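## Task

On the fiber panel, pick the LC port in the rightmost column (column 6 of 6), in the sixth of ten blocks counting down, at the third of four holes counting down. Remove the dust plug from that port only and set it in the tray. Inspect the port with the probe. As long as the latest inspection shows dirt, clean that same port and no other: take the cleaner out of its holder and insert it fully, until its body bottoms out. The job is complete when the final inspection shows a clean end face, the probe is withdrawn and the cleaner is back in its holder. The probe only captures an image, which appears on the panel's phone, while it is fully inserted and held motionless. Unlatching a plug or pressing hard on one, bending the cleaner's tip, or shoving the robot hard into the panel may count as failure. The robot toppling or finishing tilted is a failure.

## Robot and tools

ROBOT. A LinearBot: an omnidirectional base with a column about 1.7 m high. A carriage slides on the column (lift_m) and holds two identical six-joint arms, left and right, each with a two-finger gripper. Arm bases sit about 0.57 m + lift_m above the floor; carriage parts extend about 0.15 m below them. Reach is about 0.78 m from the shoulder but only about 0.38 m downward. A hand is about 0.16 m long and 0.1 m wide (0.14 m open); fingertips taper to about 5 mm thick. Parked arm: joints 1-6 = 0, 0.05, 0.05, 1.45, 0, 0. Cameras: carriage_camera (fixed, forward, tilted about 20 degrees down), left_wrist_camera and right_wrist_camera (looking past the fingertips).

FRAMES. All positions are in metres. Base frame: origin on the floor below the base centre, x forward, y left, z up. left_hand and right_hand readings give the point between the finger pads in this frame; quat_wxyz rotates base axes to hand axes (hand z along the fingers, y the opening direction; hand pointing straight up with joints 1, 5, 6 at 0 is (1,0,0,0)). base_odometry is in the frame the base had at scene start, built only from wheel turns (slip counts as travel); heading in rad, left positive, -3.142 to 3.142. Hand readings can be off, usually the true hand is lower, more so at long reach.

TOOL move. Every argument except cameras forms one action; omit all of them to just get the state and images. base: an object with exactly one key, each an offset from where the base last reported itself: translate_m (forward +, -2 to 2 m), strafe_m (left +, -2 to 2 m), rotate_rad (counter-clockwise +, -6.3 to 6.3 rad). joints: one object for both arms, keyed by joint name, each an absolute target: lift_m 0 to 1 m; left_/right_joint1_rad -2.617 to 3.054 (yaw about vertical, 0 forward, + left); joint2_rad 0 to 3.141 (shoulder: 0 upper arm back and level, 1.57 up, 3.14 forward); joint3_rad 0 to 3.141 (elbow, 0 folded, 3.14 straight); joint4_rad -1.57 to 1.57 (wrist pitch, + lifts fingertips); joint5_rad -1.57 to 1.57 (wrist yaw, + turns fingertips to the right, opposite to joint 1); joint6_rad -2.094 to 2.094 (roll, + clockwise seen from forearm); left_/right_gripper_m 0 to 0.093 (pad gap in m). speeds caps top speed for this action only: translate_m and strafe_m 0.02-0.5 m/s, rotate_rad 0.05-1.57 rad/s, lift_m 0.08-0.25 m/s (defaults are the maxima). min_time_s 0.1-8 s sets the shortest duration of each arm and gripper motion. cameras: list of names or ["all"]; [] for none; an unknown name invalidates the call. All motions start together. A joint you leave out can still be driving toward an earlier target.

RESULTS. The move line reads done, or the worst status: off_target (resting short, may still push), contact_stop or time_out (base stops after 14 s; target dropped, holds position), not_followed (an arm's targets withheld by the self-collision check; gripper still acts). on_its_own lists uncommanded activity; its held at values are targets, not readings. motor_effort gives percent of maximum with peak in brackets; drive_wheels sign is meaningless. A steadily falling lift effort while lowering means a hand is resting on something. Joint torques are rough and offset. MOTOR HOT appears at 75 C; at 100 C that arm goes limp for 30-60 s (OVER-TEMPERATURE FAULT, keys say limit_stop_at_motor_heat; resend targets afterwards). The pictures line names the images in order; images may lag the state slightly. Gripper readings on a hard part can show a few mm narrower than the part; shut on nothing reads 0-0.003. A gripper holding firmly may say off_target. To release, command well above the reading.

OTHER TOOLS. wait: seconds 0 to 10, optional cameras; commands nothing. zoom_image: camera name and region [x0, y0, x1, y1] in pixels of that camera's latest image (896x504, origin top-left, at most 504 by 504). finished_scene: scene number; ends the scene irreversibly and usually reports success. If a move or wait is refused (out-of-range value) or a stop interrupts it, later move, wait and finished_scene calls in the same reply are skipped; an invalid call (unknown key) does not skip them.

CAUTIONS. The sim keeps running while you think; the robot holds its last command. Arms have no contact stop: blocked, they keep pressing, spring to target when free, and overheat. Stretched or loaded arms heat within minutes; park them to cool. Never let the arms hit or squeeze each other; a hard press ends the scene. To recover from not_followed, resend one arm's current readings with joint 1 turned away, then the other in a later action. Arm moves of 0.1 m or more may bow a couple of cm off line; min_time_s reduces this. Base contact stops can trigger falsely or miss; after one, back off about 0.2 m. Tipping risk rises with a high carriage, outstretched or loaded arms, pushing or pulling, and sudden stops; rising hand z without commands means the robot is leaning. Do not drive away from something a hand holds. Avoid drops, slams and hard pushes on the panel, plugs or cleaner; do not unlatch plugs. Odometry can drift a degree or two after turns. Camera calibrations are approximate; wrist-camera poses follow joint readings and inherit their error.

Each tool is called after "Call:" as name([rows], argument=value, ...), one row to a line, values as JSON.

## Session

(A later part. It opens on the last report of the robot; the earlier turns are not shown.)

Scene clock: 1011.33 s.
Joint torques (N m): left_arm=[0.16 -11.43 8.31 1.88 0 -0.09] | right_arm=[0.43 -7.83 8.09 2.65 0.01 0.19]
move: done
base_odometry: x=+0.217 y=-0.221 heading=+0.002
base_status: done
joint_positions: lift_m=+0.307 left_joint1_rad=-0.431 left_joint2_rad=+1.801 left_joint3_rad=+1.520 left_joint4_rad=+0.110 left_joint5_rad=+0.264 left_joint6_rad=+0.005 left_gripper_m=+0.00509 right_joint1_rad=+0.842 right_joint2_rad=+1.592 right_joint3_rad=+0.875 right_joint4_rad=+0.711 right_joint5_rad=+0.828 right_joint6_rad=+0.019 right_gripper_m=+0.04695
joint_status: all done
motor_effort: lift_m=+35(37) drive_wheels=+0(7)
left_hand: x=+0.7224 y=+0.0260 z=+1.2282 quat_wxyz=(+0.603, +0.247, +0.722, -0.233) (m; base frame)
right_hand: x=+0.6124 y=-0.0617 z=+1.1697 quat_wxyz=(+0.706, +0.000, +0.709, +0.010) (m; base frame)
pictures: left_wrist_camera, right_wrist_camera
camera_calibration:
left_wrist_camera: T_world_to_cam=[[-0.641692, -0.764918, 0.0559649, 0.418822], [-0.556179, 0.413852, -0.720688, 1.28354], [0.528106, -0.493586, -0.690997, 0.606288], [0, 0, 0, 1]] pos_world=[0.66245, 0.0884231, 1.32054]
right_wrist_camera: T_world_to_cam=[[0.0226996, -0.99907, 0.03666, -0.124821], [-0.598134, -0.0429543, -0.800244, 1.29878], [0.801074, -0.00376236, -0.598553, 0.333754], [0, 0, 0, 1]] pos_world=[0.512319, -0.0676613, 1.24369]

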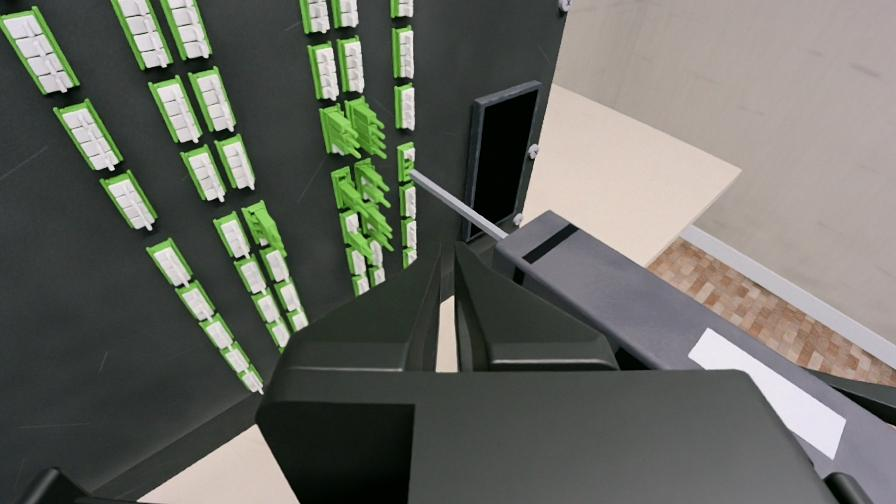

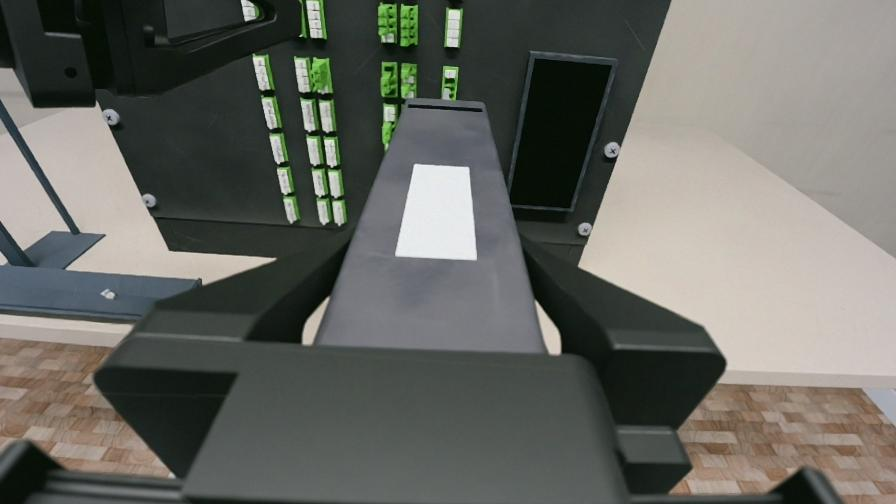

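Call:
move(base={"strafe_m": -0.001}, joints={"lift_m": 0.3082}, speeds={"strafe_m": 0.02, "lift_m": 0.08})

Call:
zoom_image(camera="right_wrist_camera", region=[426, 56, 466, 106])

Call:
zoom_image(camera="left_wrist_camera", region=[390, 132, 440, 182])

Scene clock: 1029.13 s.
Joint torques (N m): left_arm=[0.14 -11.67 8.2 1.82 -0.04 -0.09] | right_arm=[0.39 -7.83 8.13 2.69 0.01 0.18]
move: done
base_odometry: x=+0.217 y=-0.222 heading=+0.001
base_status: done
joint_positions: lift_m=+0.308 left_joint1_rad=-0.431 left_joint2_rad=+1.801 left_joint3_rad=+1.520 left_joint4_rad=+0.110 left_joint5_rad=+0.264 left_joint6_rad=+0.005 left_gripper_m=+0.00509 right_joint1_rad=+0.842 right_joint2_rad=+1.592 right_joint3_rad=+0.875 right_joint4_rad=+0.709 right_joint5_rad=+0.828 right_joint6_rad=+0.019 right_gripper_m=+0.04695
joint_status: all done
motor_effort: lift_m=+35(38) drive_wheels=+1(4)
left_hand: x=+0.7222 y=+0.0256 z=+1.2288 quat_wxyz=(+0.603, +0.247, +0.722, -0.234) (m; base frame)
right_hand: x=+0.6123 y=-0.0615 z=+1.1700 quat_wxyz=(+0.705, +0.000, +0.709, +0.010) (m; base frame)
pictures: carriage_camera, left_wrist_camera, right_wrist_camera
camera_calibration:
carriage_camera: T_world_to_cam=[[0.0471794, -0.998877, 0.00432653, -0.0146137], [-0.351189, -0.020642, -0.936077, 1.29248], [0.935115, 0.0426441, -0.351769, 0.32874], [0, 0, 0, 1]] pos_world=[0.147185, -0.00193668, 1.32557]
left_wrist_camera: T_world_to_cam=[[-0.642266, -0.764434, 0.0559957, 0.418728], [-0.555893, 0.414263, -0.720672, 1.28374], [0.527709, -0.493991, -0.691011, 0.606974], [0, 0, 0, 1]] pos_world=[0.662254, 0.0881207, 1.32114]
right_wrist_camera: T_world_to_cam=[[0.0231574, -0.999021, 0.0376943, -0.126157], [-0.598923, -0.0440528, -0.799594, 1.29864], [0.800472, -0.0040594, -0.599357, 0.335286], [0, 0, 0, 1]] pos_world=[0.512317, -0.0674644, 1.24409]

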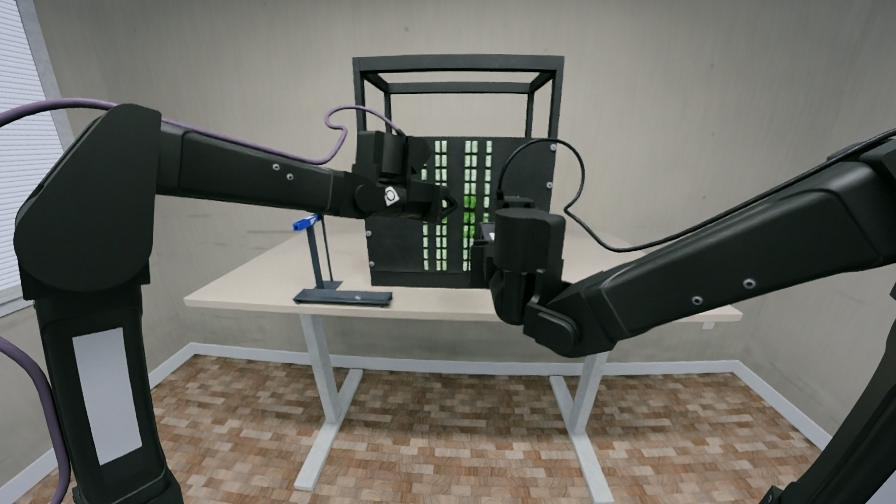

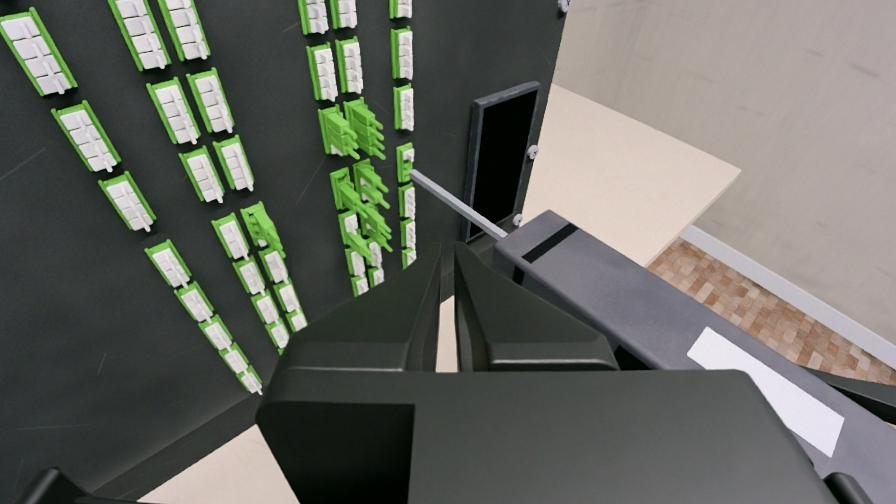

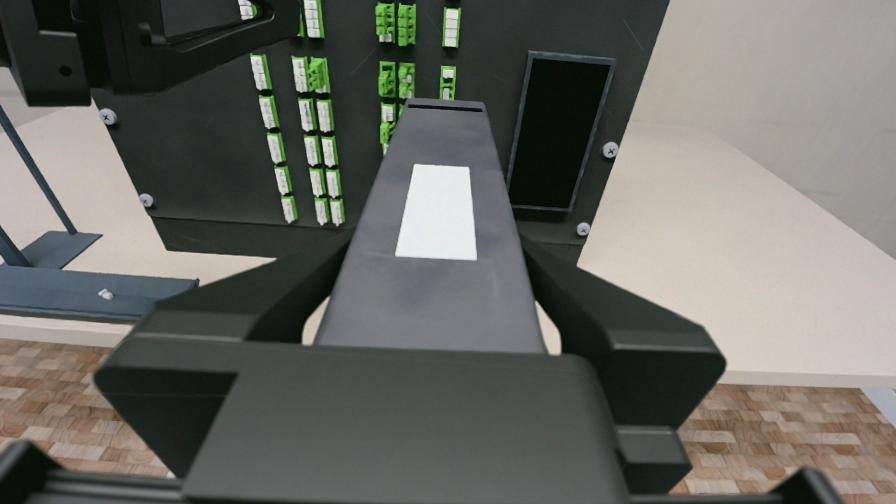

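Scaled by 10.080 from the camera's 896x504 image, which has a finer 1280x720 frame.

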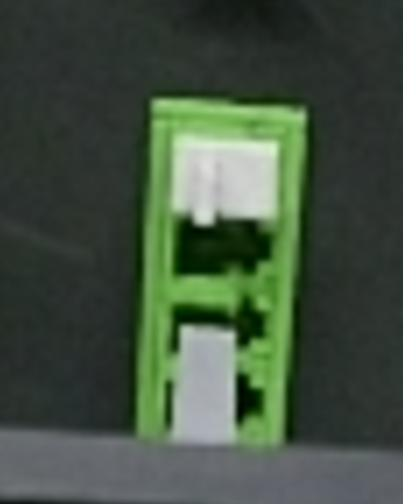

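Scaled by 10.080 from the camera's 896x504 image, which has a finer 1280x720 frame.

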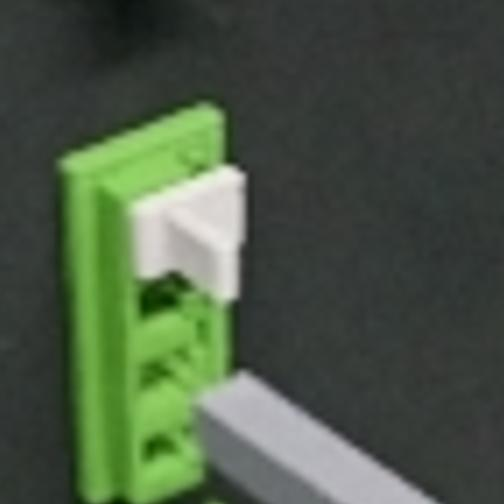

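Call:
move(base={"translate_m": 0.003}, speeds={"translate_m": 0.02}, cameras=["left_wrist_camera","right_wrist_camera"])

Call:
zoom_image(camera="right_wrist_camera", region=[426, 56, 466, 106])

Call:
zoom_image(camera="left_wrist_camera", region=[390, 132, 440, 182])

Scene clock: 1039.03 s.
Joint torques (N m): left_arm=[0.39 -11.67 8.06 1.85 -0.05 -0.05] | right_arm=[0.4 -7.84 8.1 2.68 0.01 0.18]
move: done
base_odometry: x=+0.220 y=-0.222 heading=+0.001
base_status: done
joint_positions: lift_m=+0.308 left_joint1_rad=-0.431 left_joint2_rad=+1.801 left_joint3_rad=+1.520 left_joint4_rad=+0.110 left_joint5_rad=+0.264 left_joint6_rad=+0.005 left_gripper_m=+0.00509 right_joint1_rad=+0.842 right_joint2_rad=+1.592 right_joint3_rad=+0.875 right_joint4_rad=+0.709 right_joint5_rad=+0.828 right_joint6_rad=+0.019 right_gripper_m=+0.04695
joint_status: not commanded
motor_effort: lift_m=+35(35) drive_wheels=+0(5)
left_hand: x=+0.7222 y=+0.0256 z=+1.2288 quat_wxyz=(+0.603, +0.247, +0.722, -0.234) (m; base frame)
right_hand: x=+0.6123 y=-0.0616 z=+1.1700 quat_wxyz=(+0.705, +0.000, +0.709, +0.010) (m; base frame)
pictures: left_wrist_camera, right_wrist_camera
camera_calibration:
left_wrist_camera: T_world_to_cam=[[-0.642266, -0.764434, 0.0559957, 0.418728], [-0.555893, 0.414263, -0.720672, 1.28374], [0.527709, -0.493991, -0.691011, 0.606974], [0, 0, 0, 1]] pos_world=[0.662254, 0.0881207, 1.32114]
right_wrist_camera: T_world_to_cam=[[0.0227967, -0.999029, 0.0377134, -0.125997], [-0.598937, -0.0438518, -0.799594, 1.29866], [0.800471, -0.0043599, -0.599355, 0.335265], [0, 0, 0, 1]] pos_world=[0.512316, -0.0674641, 1.24409]

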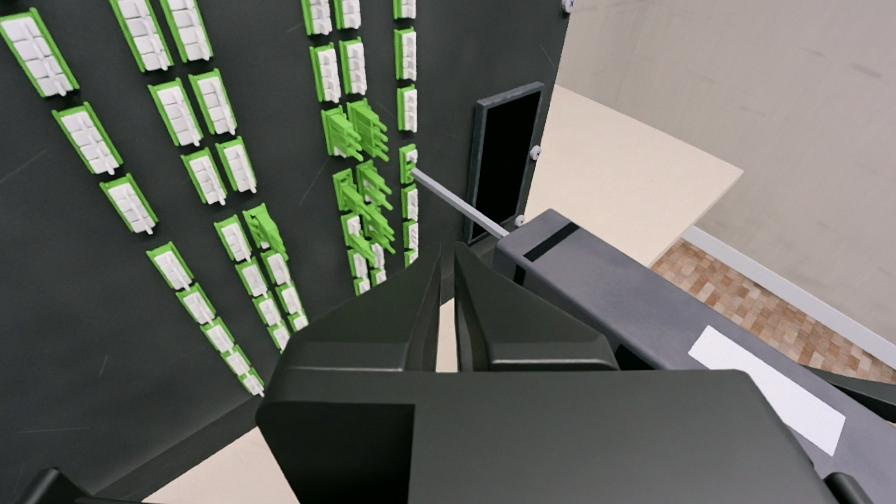

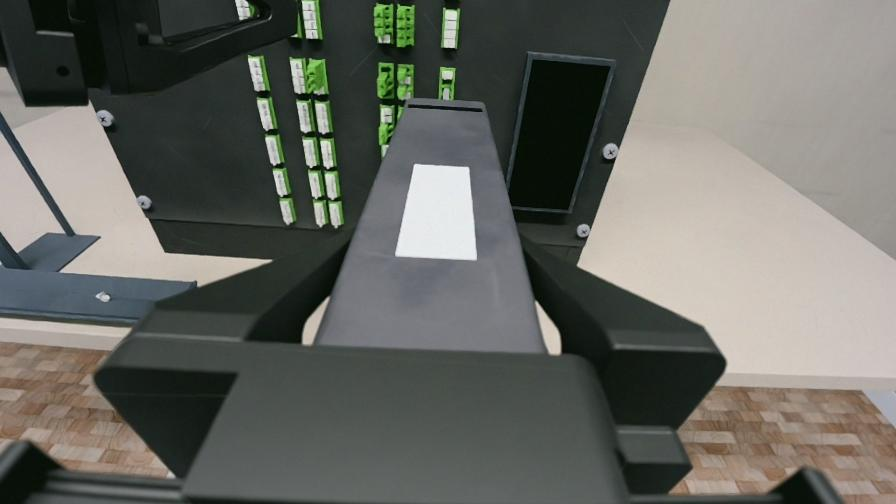

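Scaled by 10.080 from the camera's 896x504 image, which has a finer 1280x720 frame.

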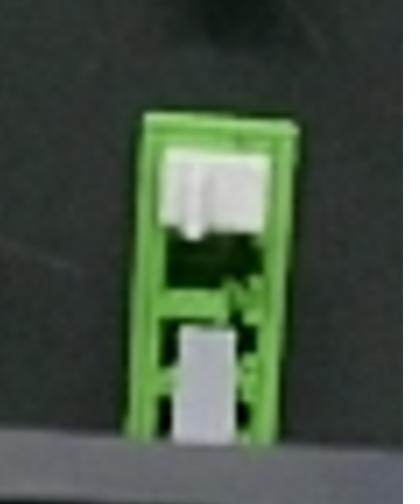

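Scaled by 10.080 from the camera's 896x504 image, which has a finer 1280x720 frame.

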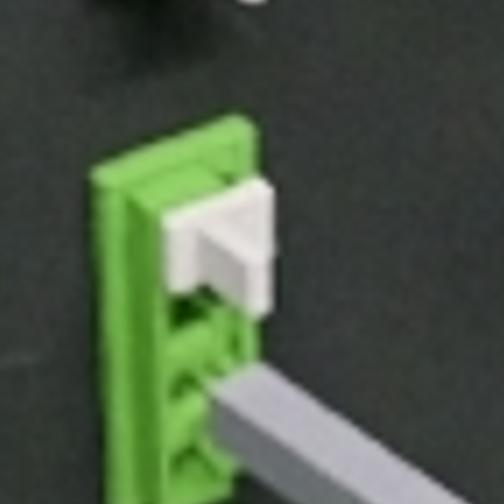

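Call:
move(base={"strafe_m": 0.0006}, joints={"lift_m": 0.3085}, speeds={"strafe_m": 0.02, "lift_m": 0.08}, cameras=["left_wrist_camera","right_wrist_camera"])

Call:
zoom_image(camera="right_wrist_camera", region=[426, 56, 466, 106])

Call:
zoom_image(camera="left_wrist_camera", region=[390, 132, 440, 182])

Scene clock: 1044.57 s.
Joint torques (N m): left_arm=[0.24 -11.43 8.16 1.81 -0.01 -0.11] | right_arm=[0.39 -7.77 8.1 2.69 0 0.18]
move: done
base_odometry: x=+0.220 y=-0.222 heading=+0.001
base_status: done
joint_positions: lift_m=+0.308 left_joint1_rad=-0.431 left_joint2_rad=+1.801 left_joint3_rad=+1.520 left_joint4_rad=+0.110 left_joint5_rad=+0.264 left_joint6_rad=+0.005 left_gripper_m=+0.00509 right_joint1_rad=+0.842 right_joint2_rad=+1.592 right_joint3_rad=+0.875 right_joint4_rad=+0.709 right_joint5_rad=+0.828 right_joint6_rad=+0.019 right_gripper_m=+0.04695
joint_status: all done
motor_effort: lift_m=+36(37) drive_wheels=+0(5)
left_hand: x=+0.7222 y=+0.0256 z=+1.2290 quat_wxyz=(+0.603, +0.247, +0.722, -0.234) (m; base frame)
right_hand: x=+0.6123 y=-0.0616 z=+1.1703 quat_wxyz=(+0.705, +0.000, +0.709, +0.010) (m; base frame)
pictures: left_wrist_camera, right_wrist_camera
camera_calibration:
left_wrist_camera: T_world_to_cam=[[-0.642266, -0.764434, 0.0559957, 0.418716], [-0.555893, 0.414263, -0.720672, 1.28389], [0.527709, -0.493991, -0.691011, 0.607112], [0, 0, 0, 1]] pos_world=[0.662254, 0.0881207, 1.32134]
right_wrist_camera: T_world_to_cam=[[0.0227967, -0.999029, 0.0377134, -0.126008], [-0.598937, -0.0438518, -0.799594, 1.2989], [0.800471, -0.0043599, -0.599355, 0.335445], [0, 0, 0, 1]] pos_world=[0.512316, -0.0674641, 1.24439]

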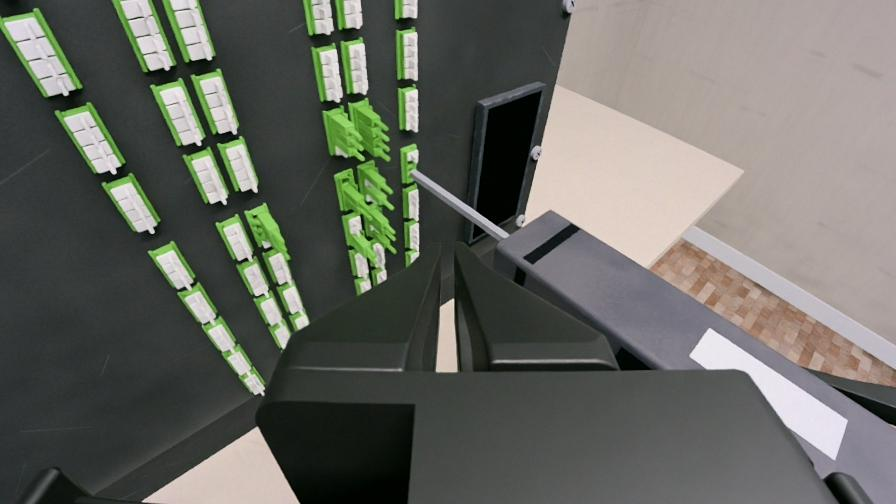

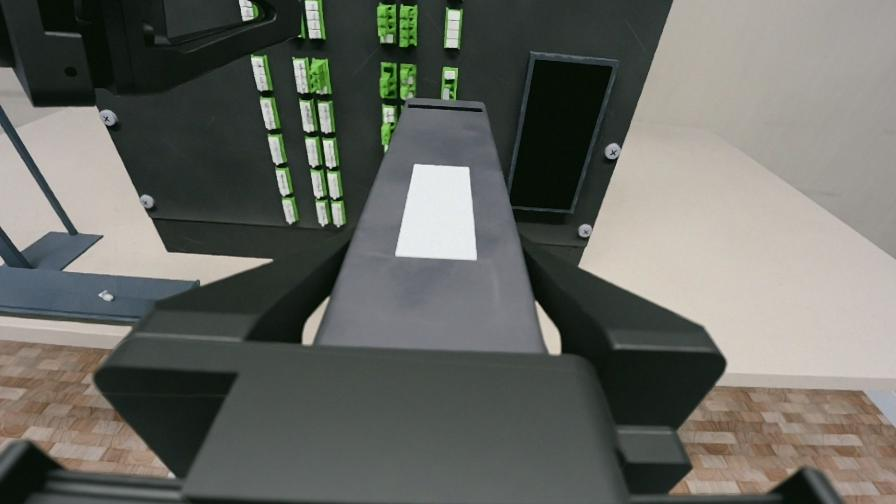

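Scaled by 10.080 from the camera's 896x504 image, which has a finer 1280x720 frame.

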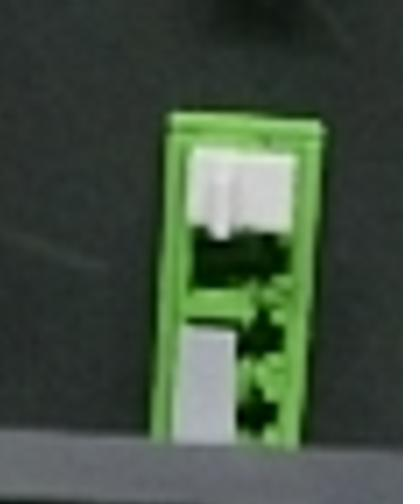

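Scaled by 10.080 from the camera's 896x504 image, which has a finer 1280x720 frame.

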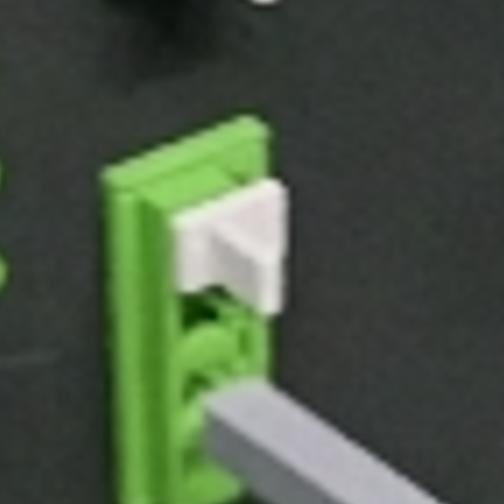

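Call:
move(base={"strafe_m": -0.001}, speeds={"strafe_m": 0.02}, cameras=["left_wrist_camera","right_wrist_camera"])

Call:
zoom_image(camera="right_wrist_camera", region=[426, 56, 466, 106])

Call:
zoom_image(camera="left_wrist_camera", region=[390, 132, 440, 182])

Scene clock: 1050.63 s.
Joint torques (N m): left_arm=[0.2 -11.41 8.14 1.82 -0.02 -0.1] | right_arm=[0.35 -7.83 8.1 2.67 0 0.18]
move: done
base_odometry: x=+0.220 y=-0.223 heading=+0.001
base_status: done
joint_positions: lift_m=+0.308 left_joint1_rad=-0.431 left_joint2_rad=+1.801 left_joint3_rad=+1.520 left_joint4_rad=+0.110 left_joint5_rad=+0.265 left_joint6_rad=+0.005 left_gripper_m=+0.00509 right_joint1_rad=+0.843 right_joint2_rad=+1.592 right_joint3_rad=+0.875 right_joint4_rad=+0.709 right_joint5_rad=+0.828 right_joint6_rad=+0.019 right_gripper_m=+0.04695
joint_status: not commanded
motor_effort: lift_m=+36(36) drive_wheels=+0(4)
left_hand: x=+0.7221 y=+0.0255 z=+1.2290 quat_wxyz=(+0.602, +0.247, +0.722, -0.234) (m; base frame)
right_hand: x=+0.6122 y=-0.0615 z=+1.1703 quat_wxyz=(+0.705, +0.000, +0.709, +0.010) (m; base frame)
pictures: left_wrist_camera, right_wrist_camera
camera_calibration:
left_wrist_camera: T_world_to_cam=[[-0.642576, -0.764166, 0.0560869, 0.418702], [-0.555748, 0.414424, -0.720692, 1.28385], [0.527485, -0.494269, -0.690983, 0.607197], [0, 0, 0, 1]] pos_world=[0.662256, 0.0880195, 1.32134]
right_wrist_camera: T_world_to_cam=[[0.0231574, -0.999021, 0.0376943, -0.126067], [-0.598923, -0.0440528, -0.799594, 1.29882], [0.800472, -0.0040594, -0.599357, 0.335546], [0, 0, 0, 1]] pos_world=[0.512217, -0.0673644, 1.24439]

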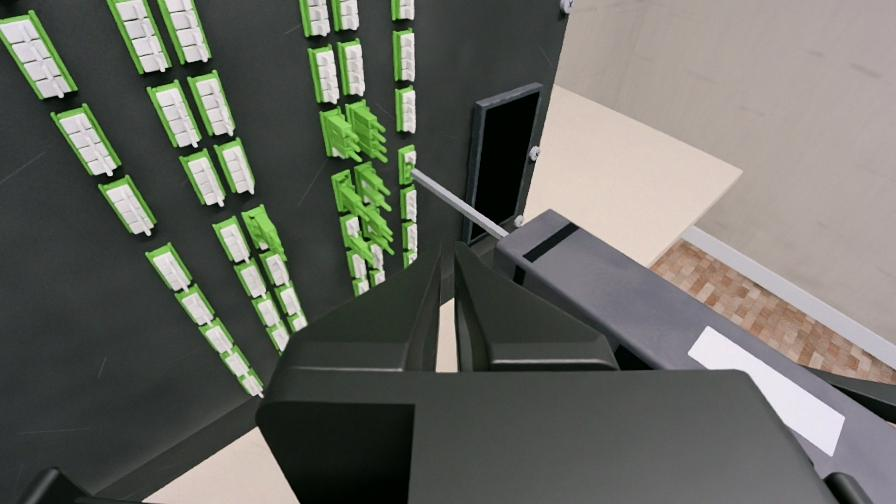

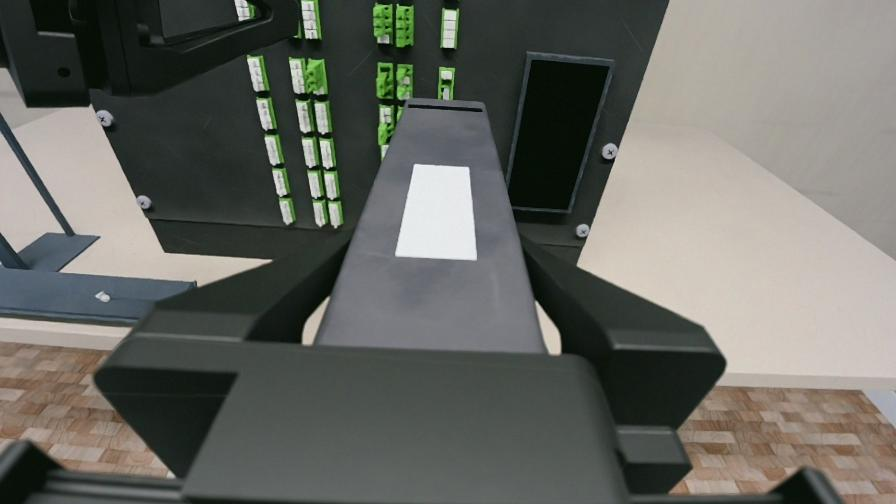

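Scaled by 10.080 from the camera's 896x504 image, which has a finer 1280x720 frame.

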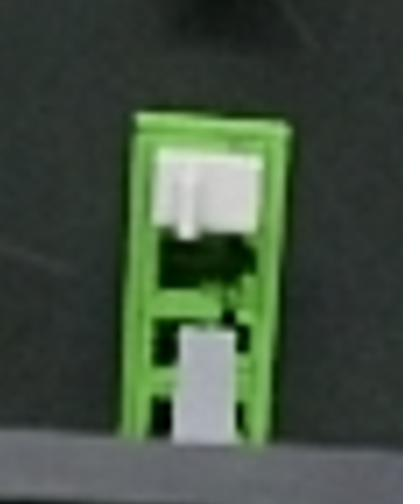

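Scaled by 10.080 from the camera's 896x504 image, which has a finer 1280x720 frame.

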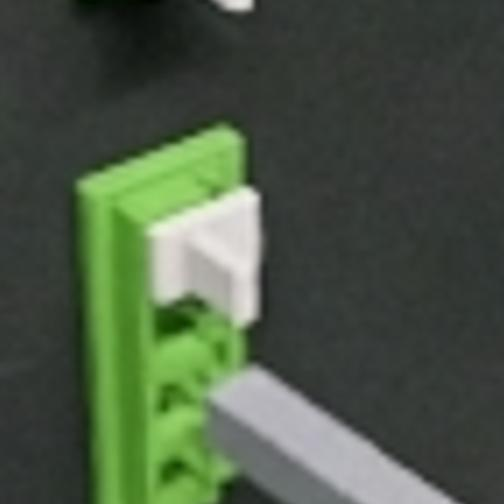

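Call:
move(base={"strafe_m": 0.0004}, speeds={"strafe_m": 0.02}, cameras=["right_wrist_camera"])

Call:
zoom_image(camera="right_wrist_camera", region=[426, 56, 466, 106])

Scene clock: 1055.33 s.
Joint torques (N m): left_arm=[0.32 -11.49 8.13 1.84 -0.04 -0.11] | right_arm=[0.27 -7.77 8.12 2.69 0.01 0.18]
move: done
base_odometry: x=+0.220 y=-0.222 heading=+0.001
base_status: done
joint_positions: lift_m=+0.308 left_joint1_rad=-0.431 left_joint2_rad=+1.801 left_joint3_rad=+1.520 left_joint4_rad=+0.110 left_joint5_rad=+0.265 left_joint6_rad=+0.005 left_gripper_m=+0.00509 right_joint1_rad=+0.843 right_joint2_rad=+1.592 right_joint3_rad=+0.875 right_joint4_rad=+0.709 right_joint5_rad=+0.828 right_joint6_rad=+0.019 right_gripper_m=+0.04695
joint_status: not commanded
motor_effort: lift_m=+36(36) drive_wheels=+0(3)
left_hand: x=+0.7221 y=+0.0255 z=+1.2290 quat_wxyz=(+0.602, +0.247, +0.722, -0.234) (m; base frame)
right_hand: x=+0.6122 y=-0.0615 z=+1.1703 quat_wxyz=(+0.705, +0.000, +0.709, +0.010) (m; base frame)
pictures: right_wrist_camera
camera_calibration:
right_wrist_camera: T_world_to_cam=[[0.0231574, -0.999021, 0.0376943, -0.126067], [-0.598923, -0.0440528, -0.799594, 1.29882], [0.800472, -0.0040594, -0.599357, 0.335546], [0, 0, 0, 1]] pos_world=[0.512217, -0.0673644, 1.24439]

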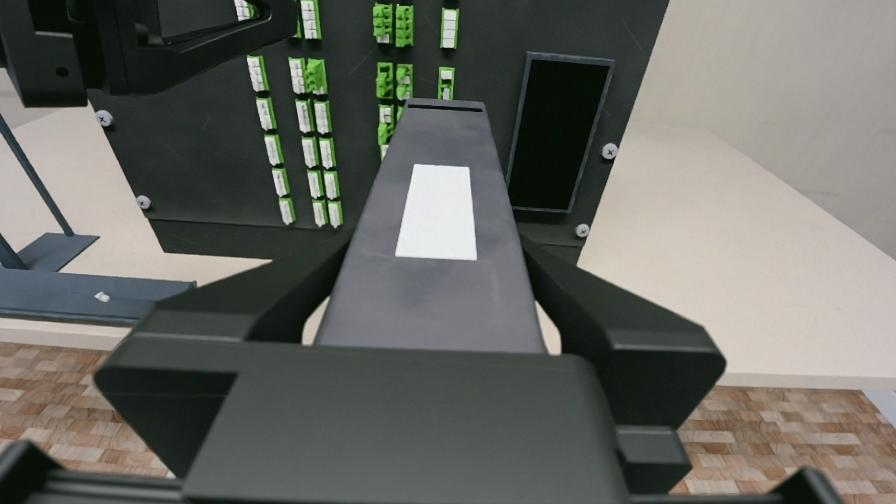

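Scaled by 10.080 from the camera's 896x504 image, which has a finer 1280x720 frame.

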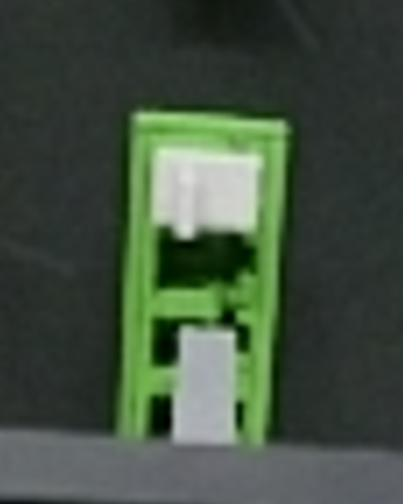

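Call:
move(base={"strafe_m": 0.0005}, speeds={"strafe_m": 0.02}, cameras=["right_wrist_camera"])

Call:
zoom_image(camera="right_wrist_camera", region=[426, 56, 466, 106])

Scene clock: 1058.90 s.
Joint torques (N m): left_arm=[0.28 -11.48 8.09 1.82 0 -0.09] | right_arm=[0.21 -7.76 8.12 2.69 0 0.18]
move: done
base_odometry: x=+0.220 y=-0.222 heading=+0.001
base_status: done
joint_positions: lift_m=+0.308 left_joint1_rad=-0.431 left_joint2_rad=+1.801 left_joint3_rad=+1.520 left_joint4_rad=+0.110 left_joint5_rad=+0.265 left_joint6_rad=+0.005 left_gripper_m=+0.00509 right_joint1_rad=+0.843 right_joint2_rad=+1.592 right_joint3_rad=+0.875 right_joint4_rad=+0.709 right_joint5_rad=+0.828 right_joint6_rad=+0.019 right_gripper_m=+0.04695
joint_status: not commanded
motor_effort: lift_m=+36(36) drive_wheels=+0(4)
left_hand: x=+0.7221 y=+0.0255 z=+1.2290 quat_wxyz=(+0.602, +0.247, +0.722, -0.234) (m; base frame)
right_hand: x=+0.6122 y=-0.0615 z=+1.1703 quat_wxyz=(+0.705, +0.000, +0.709, +0.010) (m; base frame)
pictures: right_wrist_camera
camera_calibration:
right_wrist_camera: T_world_to_cam=[[0.0231574, -0.999021, 0.0376943, -0.126067], [-0.598923, -0.0440528, -0.799594, 1.29882], [0.800472, -0.0040594, -0.599357, 0.335546], [0, 0, 0, 1]] pos_world=[0.512217, -0.0673644, 1.24439]

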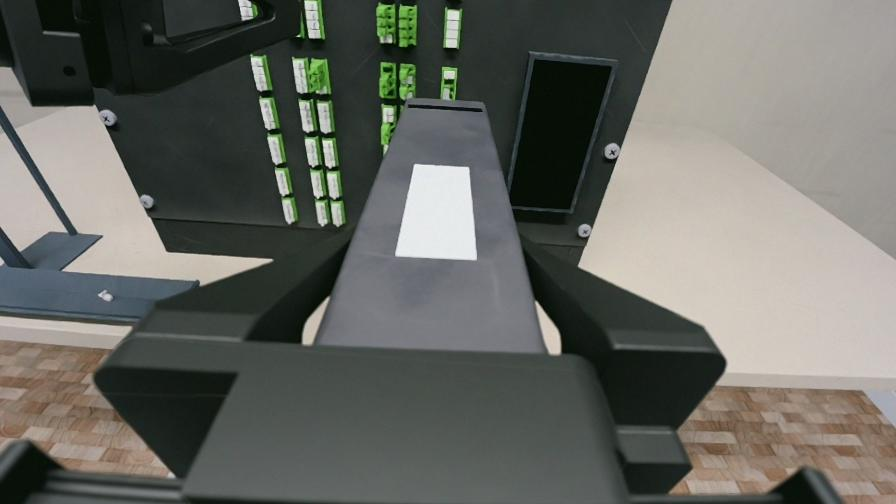

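Scaled by 10.080 from the camera's 896x504 image, which has a finer 1280x720 frame.

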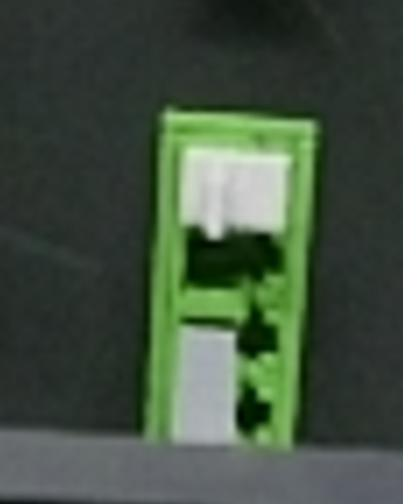

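Call:
move(joints={"right_joint5_rad": 0.840}, min_time_s=1, cameras=["right_wrist_camera"])

Call:
zoom_image(camera="right_wrist_camera", region=[426, 56, 466, 106])

Scene clock: 1064.50 s.
Joint torques (N m): left_arm=[0.13 -11.51 8.08 1.9 -0.03 -0.12] | right_arm=[0.35 -7.77 8.12 2.69 0.11 0.18]
move: done
base_odometry: x=+0.220 y=-0.222 heading=+0.001
base_status: not commanded
joint_positions: lift_m=+0.308 left_joint1_rad=-0.431 left_joint2_rad=+1.801 left_joint3_rad=+1.520 left_joint4_rad=+0.110 left_joint5_rad=+0.265 left_joint6_rad=+0.005 left_gripper_m=+0.00509 right_joint1_rad=+0.843 right_joint2_rad=+1.592 right_joint3_rad=+0.875 right_joint4_rad=+0.709 right_joint5_rad=+0.830 right_joint6_rad=+0.019 right_gripper_m=+0.04695
joint_status: all done
motor_effort: lift_m=+36(36) drive_wheels=+0(0)
left_hand: x=+0.7221 y=+0.0255 z=+1.2290 quat_wxyz=(+0.602, +0.247, +0.722, -0.234) (m; base frame)
right_hand: x=+0.6122 y=-0.0617 z=+1.1703 quat_wxyz=(+0.705, +0.000, +0.709, +0.009) (m; base frame)
pictures: right_wrist_camera
camera_calibration:
right_wrist_camera: T_world_to_cam=[[0.0215752, -0.999054, 0.037759, -0.125537], [-0.598922, -0.0431564, -0.799644, 1.29893], [0.800517, -0.0053622, -0.599286, 0.335351], [0, 0, 0, 1]] pos_world=[0.512212, -0.0675632, 1.24439]

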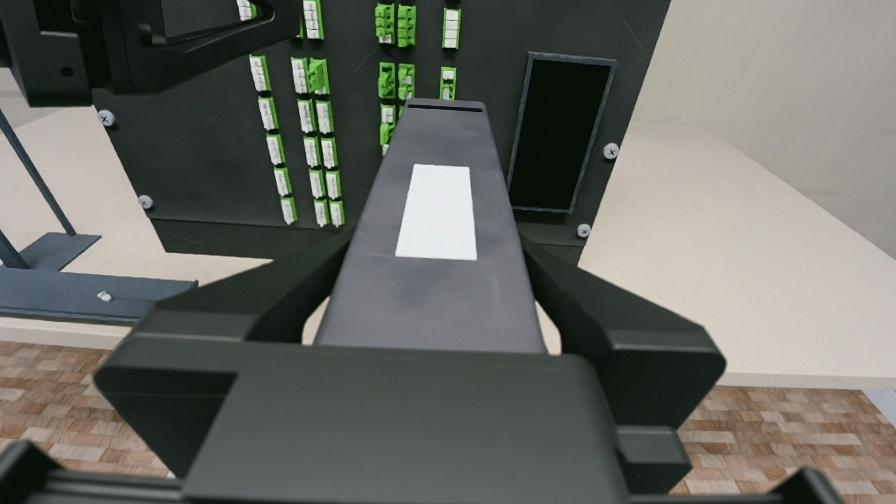

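Scaled by 10.080 from the camera's 896x504 image, which has a finer 1280x720 frame.

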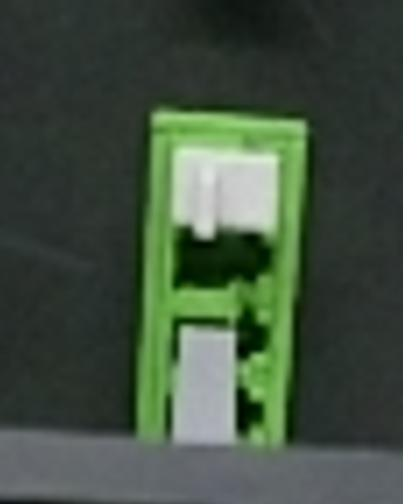

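Call:
move(base={"translate_m": 0.003}, speeds={"translate_m": 0.02}, cameras=["right_wrist_camera","left_wrist_camera"])

Call:
zoom_image(camera="right_wrist_camera", region=[426, 56, 466, 106])

Call:
zoom_image(camera="left_wrist_camera", region=[390, 132, 440, 182])

Scene clock: 1068.93 s.
Joint torques (N m): left_arm=[0.1 -11.52 8.14 1.85 -0.02 -0.11] | right_arm=[0.31 -7.76 8.05 2.69 0.08 0.18]
move: done
base_odometry: x=+0.222 y=-0.222 heading=+0.001
base_status: done
joint_positions: lift_m=+0.308 left_joint1_rad=-0.431 left_joint2_rad=+1.801 left_joint3_rad=+1.520 left_joint4_rad=+0.109 left_joint5_rad=+0.265 left_joint6_rad=+0.005 left_gripper_m=+0.00509 right_joint1_rad=+0.844 right_joint2_rad=+1.592 right_joint3_rad=+0.875 right_joint4_rad=+0.709 right_joint5_rad=+0.832 right_joint6_rad=+0.020 right_gripper_m=+0.04695
joint_status: not commanded
motor_effort: lift_m=+35(36) drive_wheels=+0(6)
left_hand: x=+0.7223 y=+0.0259 z=+1.2289 quat_wxyz=(+0.602, +0.247, +0.722, -0.233) (m; base frame)
right_hand: x=+0.6119 y=-0.0616 z=+1.1703 quat_wxyz=(+0.705, +0.001, +0.709, +0.009) (m; base frame)
pictures: left_wrist_camera, right_wrist_camera
camera_calibration:
left_wrist_camera: T_world_to_cam=[[-0.642019, -0.764628, 0.0561776, 0.418688], [-0.556264, 0.414134, -0.720461, 1.28385], [0.527619, -0.493799, -0.691217, 0.60747], [0, 0, 0, 1]] pos_world=[0.662453, 0.0884216, 1.32134]
right_wrist_camera: T_world_to_cam=[[0.0208553, -0.999086, 0.0373015, -0.124394], [-0.598947, -0.0423588, -0.799668, 1.29885], [0.800517, -0.00566431, -0.599283, 0.335568], [0, 0, 0, 1]] pos_world=[0.51191, -0.0673613, 1.24439]

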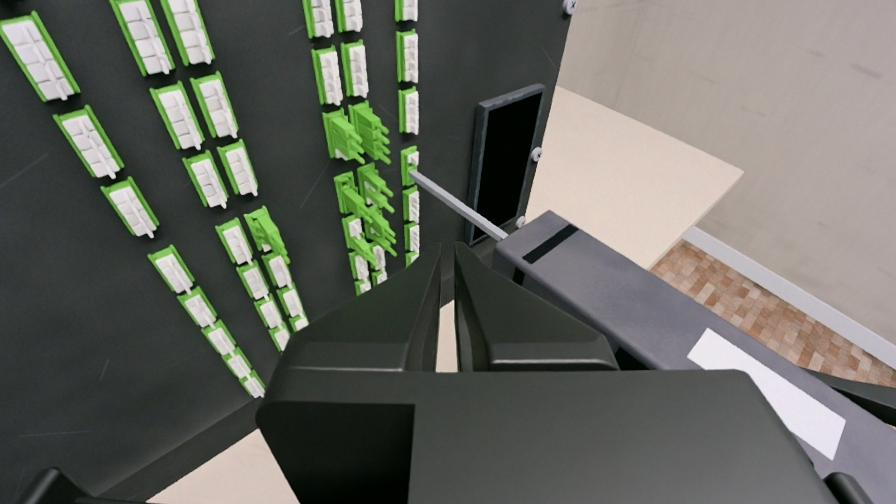

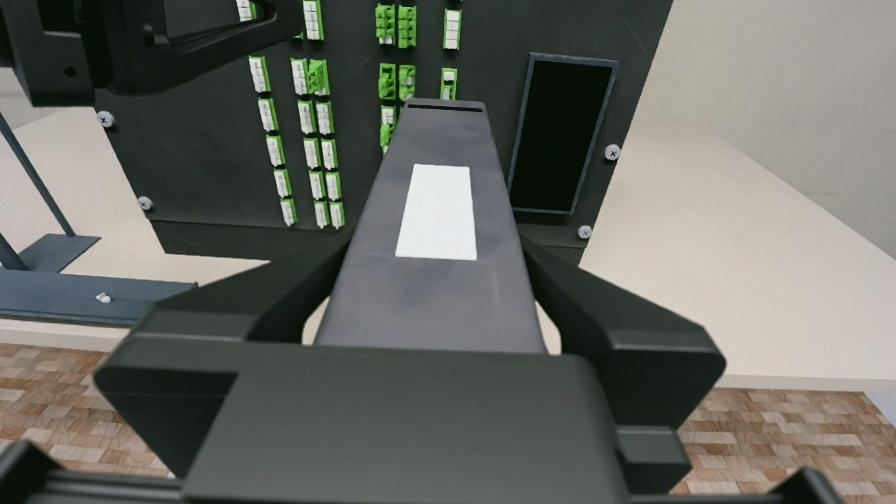

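Scaled by 10.080 from the camera's 896x504 image, which has a finer 1280x720 frame.

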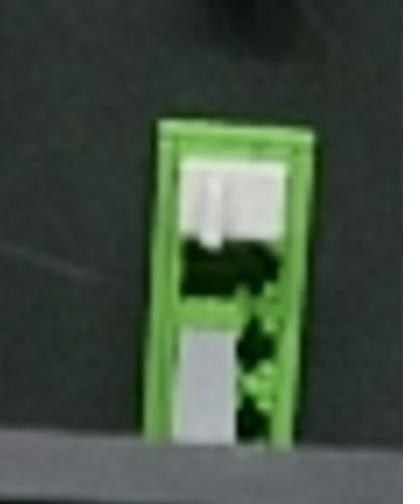

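Scaled by 10.080 from the camera's 896x504 image, which has a finer 1280x720 frame.

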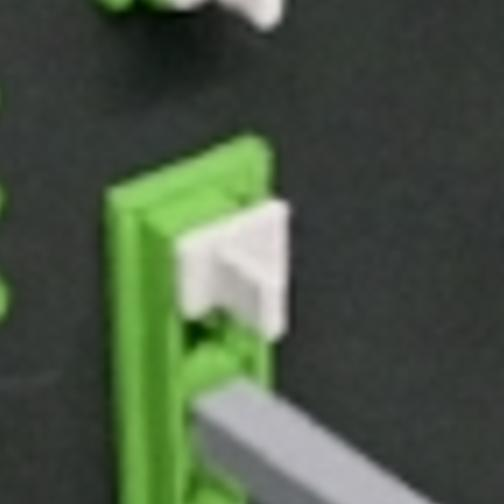

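Call:
move(joints={"right_joint5_rad": 0.846, "lift_m":0.3082}, speeds={"lift_m": 0.08}, min_time_s=1, cameras=["right_wrist_camera"])

Call:
zoom_image(camera="right_wrist_camera", region=[426, 56, 466, 106])

Scene clock: 1075.87 s.
Joint torques (N m): left_arm=[0.21 -11.45 8.24 1.83 -0.01 -0.12] | right_arm=[0.25 -7.79 8.1 2.69 0.13 0.18]
move: done
base_odometry: x=+0.222 y=-0.222 heading=+0.001
base_status: not commanded
joint_positions: lift_m=+0.308 left_joint1_rad=-0.431 left_joint2_rad=+1.801 left_joint3_rad=+1.520 left_joint4_rad=+0.109 left_joint5_rad=+0.265 left_joint6_rad=+0.005 left_gripper_m=+0.00509 right_joint1_rad=+0.844 right_joint2_rad=+1.592 right_joint3_rad=+0.875 right_joint4_rad=+0.709 right_joint5_rad=+0.833 right_joint6_rad=+0.020 right_gripper_m=+0.04695
joint_status: all done
motor_effort: lift_m=+33(33) drive_wheels=+0(0)
left_hand: x=+0.7223 y=+0.0259 z=+1.2289 quat_wxyz=(+0.602, +0.247, +0.722, -0.233) (m; base frame)
right_hand: x=+0.6119 y=-0.0617 z=+1.1702 quat_wxyz=(+0.705, +0.001, +0.709, +0.009) (m; base frame)
pictures: right_wrist_camera
camera_calibration:
right_wrist_camera: T_world_to_cam=[[0.0200553, -0.999099, 0.0374018, -0.124105], [-0.598977, -0.0419594, -0.799666, 1.29881], [0.800515, -0.00636532, -0.599279, 0.33546], [0, 0, 0, 1]] pos_world=[0.511907, -0.0673609, 1.24429]

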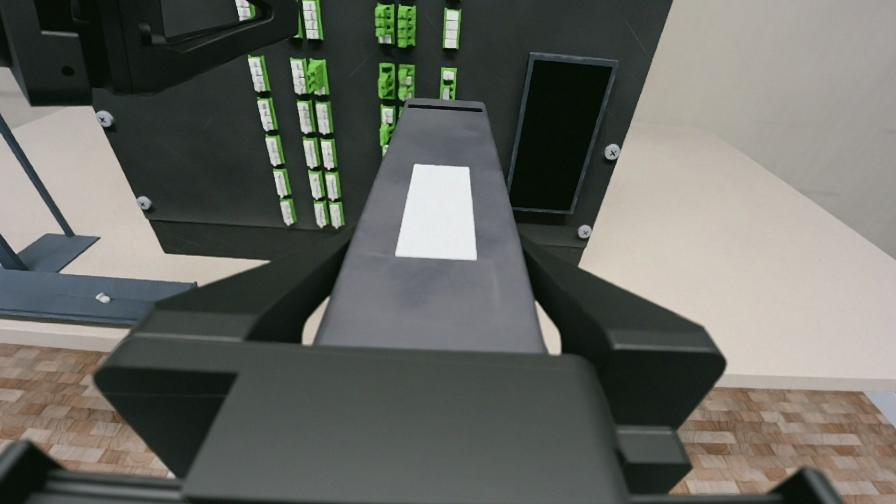

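Scaled by 10.080 from the camera's 896x504 image, which has a finer 1280x720 frame.

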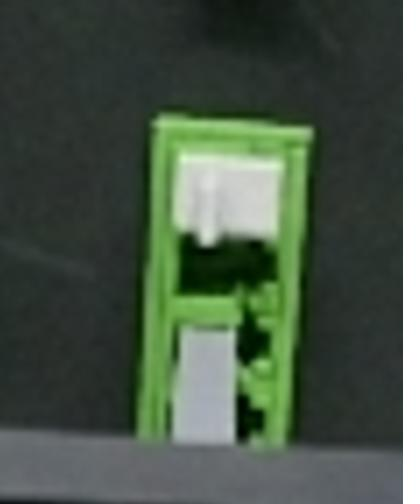

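Call:
move(base={"translate_m": 0.003}, speeds={"translate_m": 0.02}, cameras=["right_wrist_camera","left_wrist_camera"])

Call:
zoom_image(camera="right_wrist_camera", region=[426, 56, 466, 106])

Call:
zoom_image(camera="left_wrist_camera", region=[390, 132, 440, 182])

Scene clock: 1079.97 s.
Joint torques (N m): left_arm=[0.12 -11.66 8.1 1.86 -0.03 -0.09] | right_arm=[0.14 -7.73 8.1 2.68 0.11 0.18]
move: done
base_odometry: x=+0.225 y=-0.222 heading=+0.002
base_status: done
joint_positions: lift_m=+0.308 left_joint1_rad=-0.431 left_joint2_rad=+1.801 left_joint3_rad=+1.520 left_joint4_rad=+0.109 left_joint5_rad=+0.265 left_joint6_rad=+0.005 left_gripper_m=+0.00509 right_joint1_rad=+0.845 right_joint2_rad=+1.592 right_joint3_rad=+0.875 right_joint4_rad=+0.709 right_joint5_rad=+0.836 right_joint6_rad=+0.020 right_gripper_m=+0.04695
joint_status: not commanded
motor_effort: lift_m=+33(33) drive_wheels=+0(5)
left_hand: x=+0.7223 y=+0.0259 z=+1.2289 quat_wxyz=(+0.602, +0.247, +0.722, -0.233) (m; base frame)
right_hand: x=+0.6117 y=-0.0618 z=+1.1702 quat_wxyz=(+0.705, +0.002, +0.709, +0.008) (m; base frame)
pictures: left_wrist_camera, right_wrist_camera
camera_calibration:
left_wrist_camera: T_world_to_cam=[[-0.642019, -0.764628, 0.0561776, 0.418693], [-0.556264, 0.414134, -0.720461, 1.28378], [0.527619, -0.493799, -0.691217, 0.607401], [0, 0, 0, 1]] pos_world=[0.662453, 0.0884216, 1.32124]
right_wrist_camera: T_world_to_cam=[[0.0181384, -0.999138, 0.0373455, -0.122949], [-0.599094, -0.0407647, -0.79964, 1.29874], [0.800473, -0.00786928, -0.599317, 0.335673], [0, 0, 0, 1]] pos_world=[0.511601, -0.067259, 1.24429]

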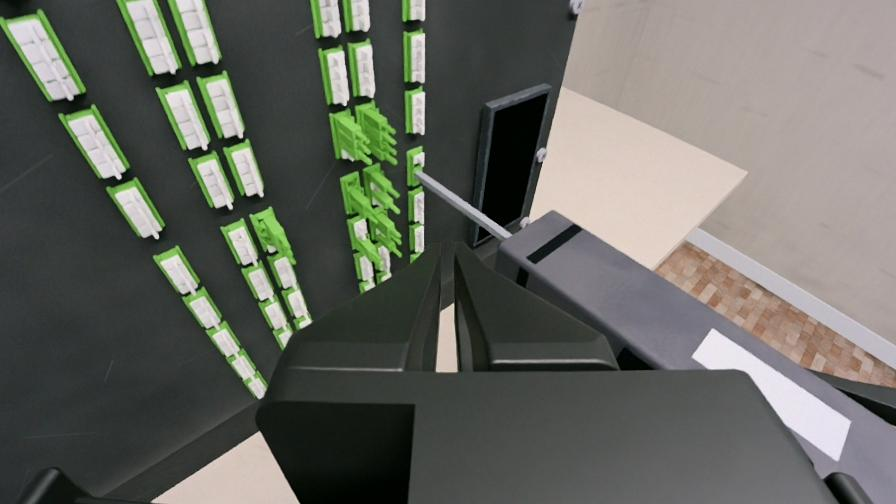

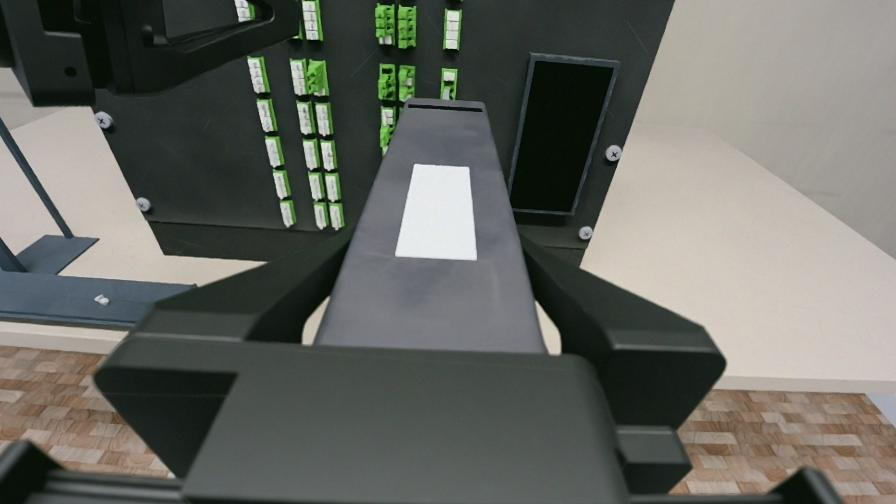

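Scaled by 10.080 from the camera's 896x504 image, which has a finer 1280x720 frame.

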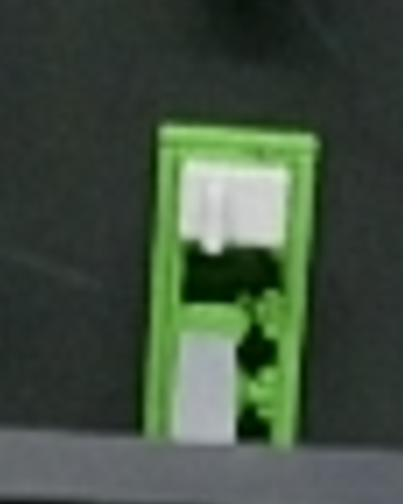

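Scaled by 10.080 from the camera's 896x504 image, which has a finer 1280x720 frame.

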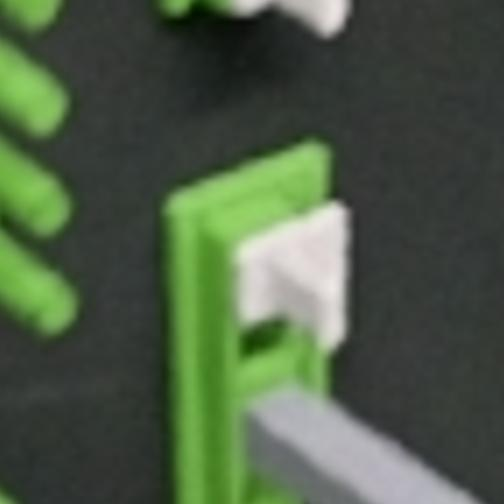

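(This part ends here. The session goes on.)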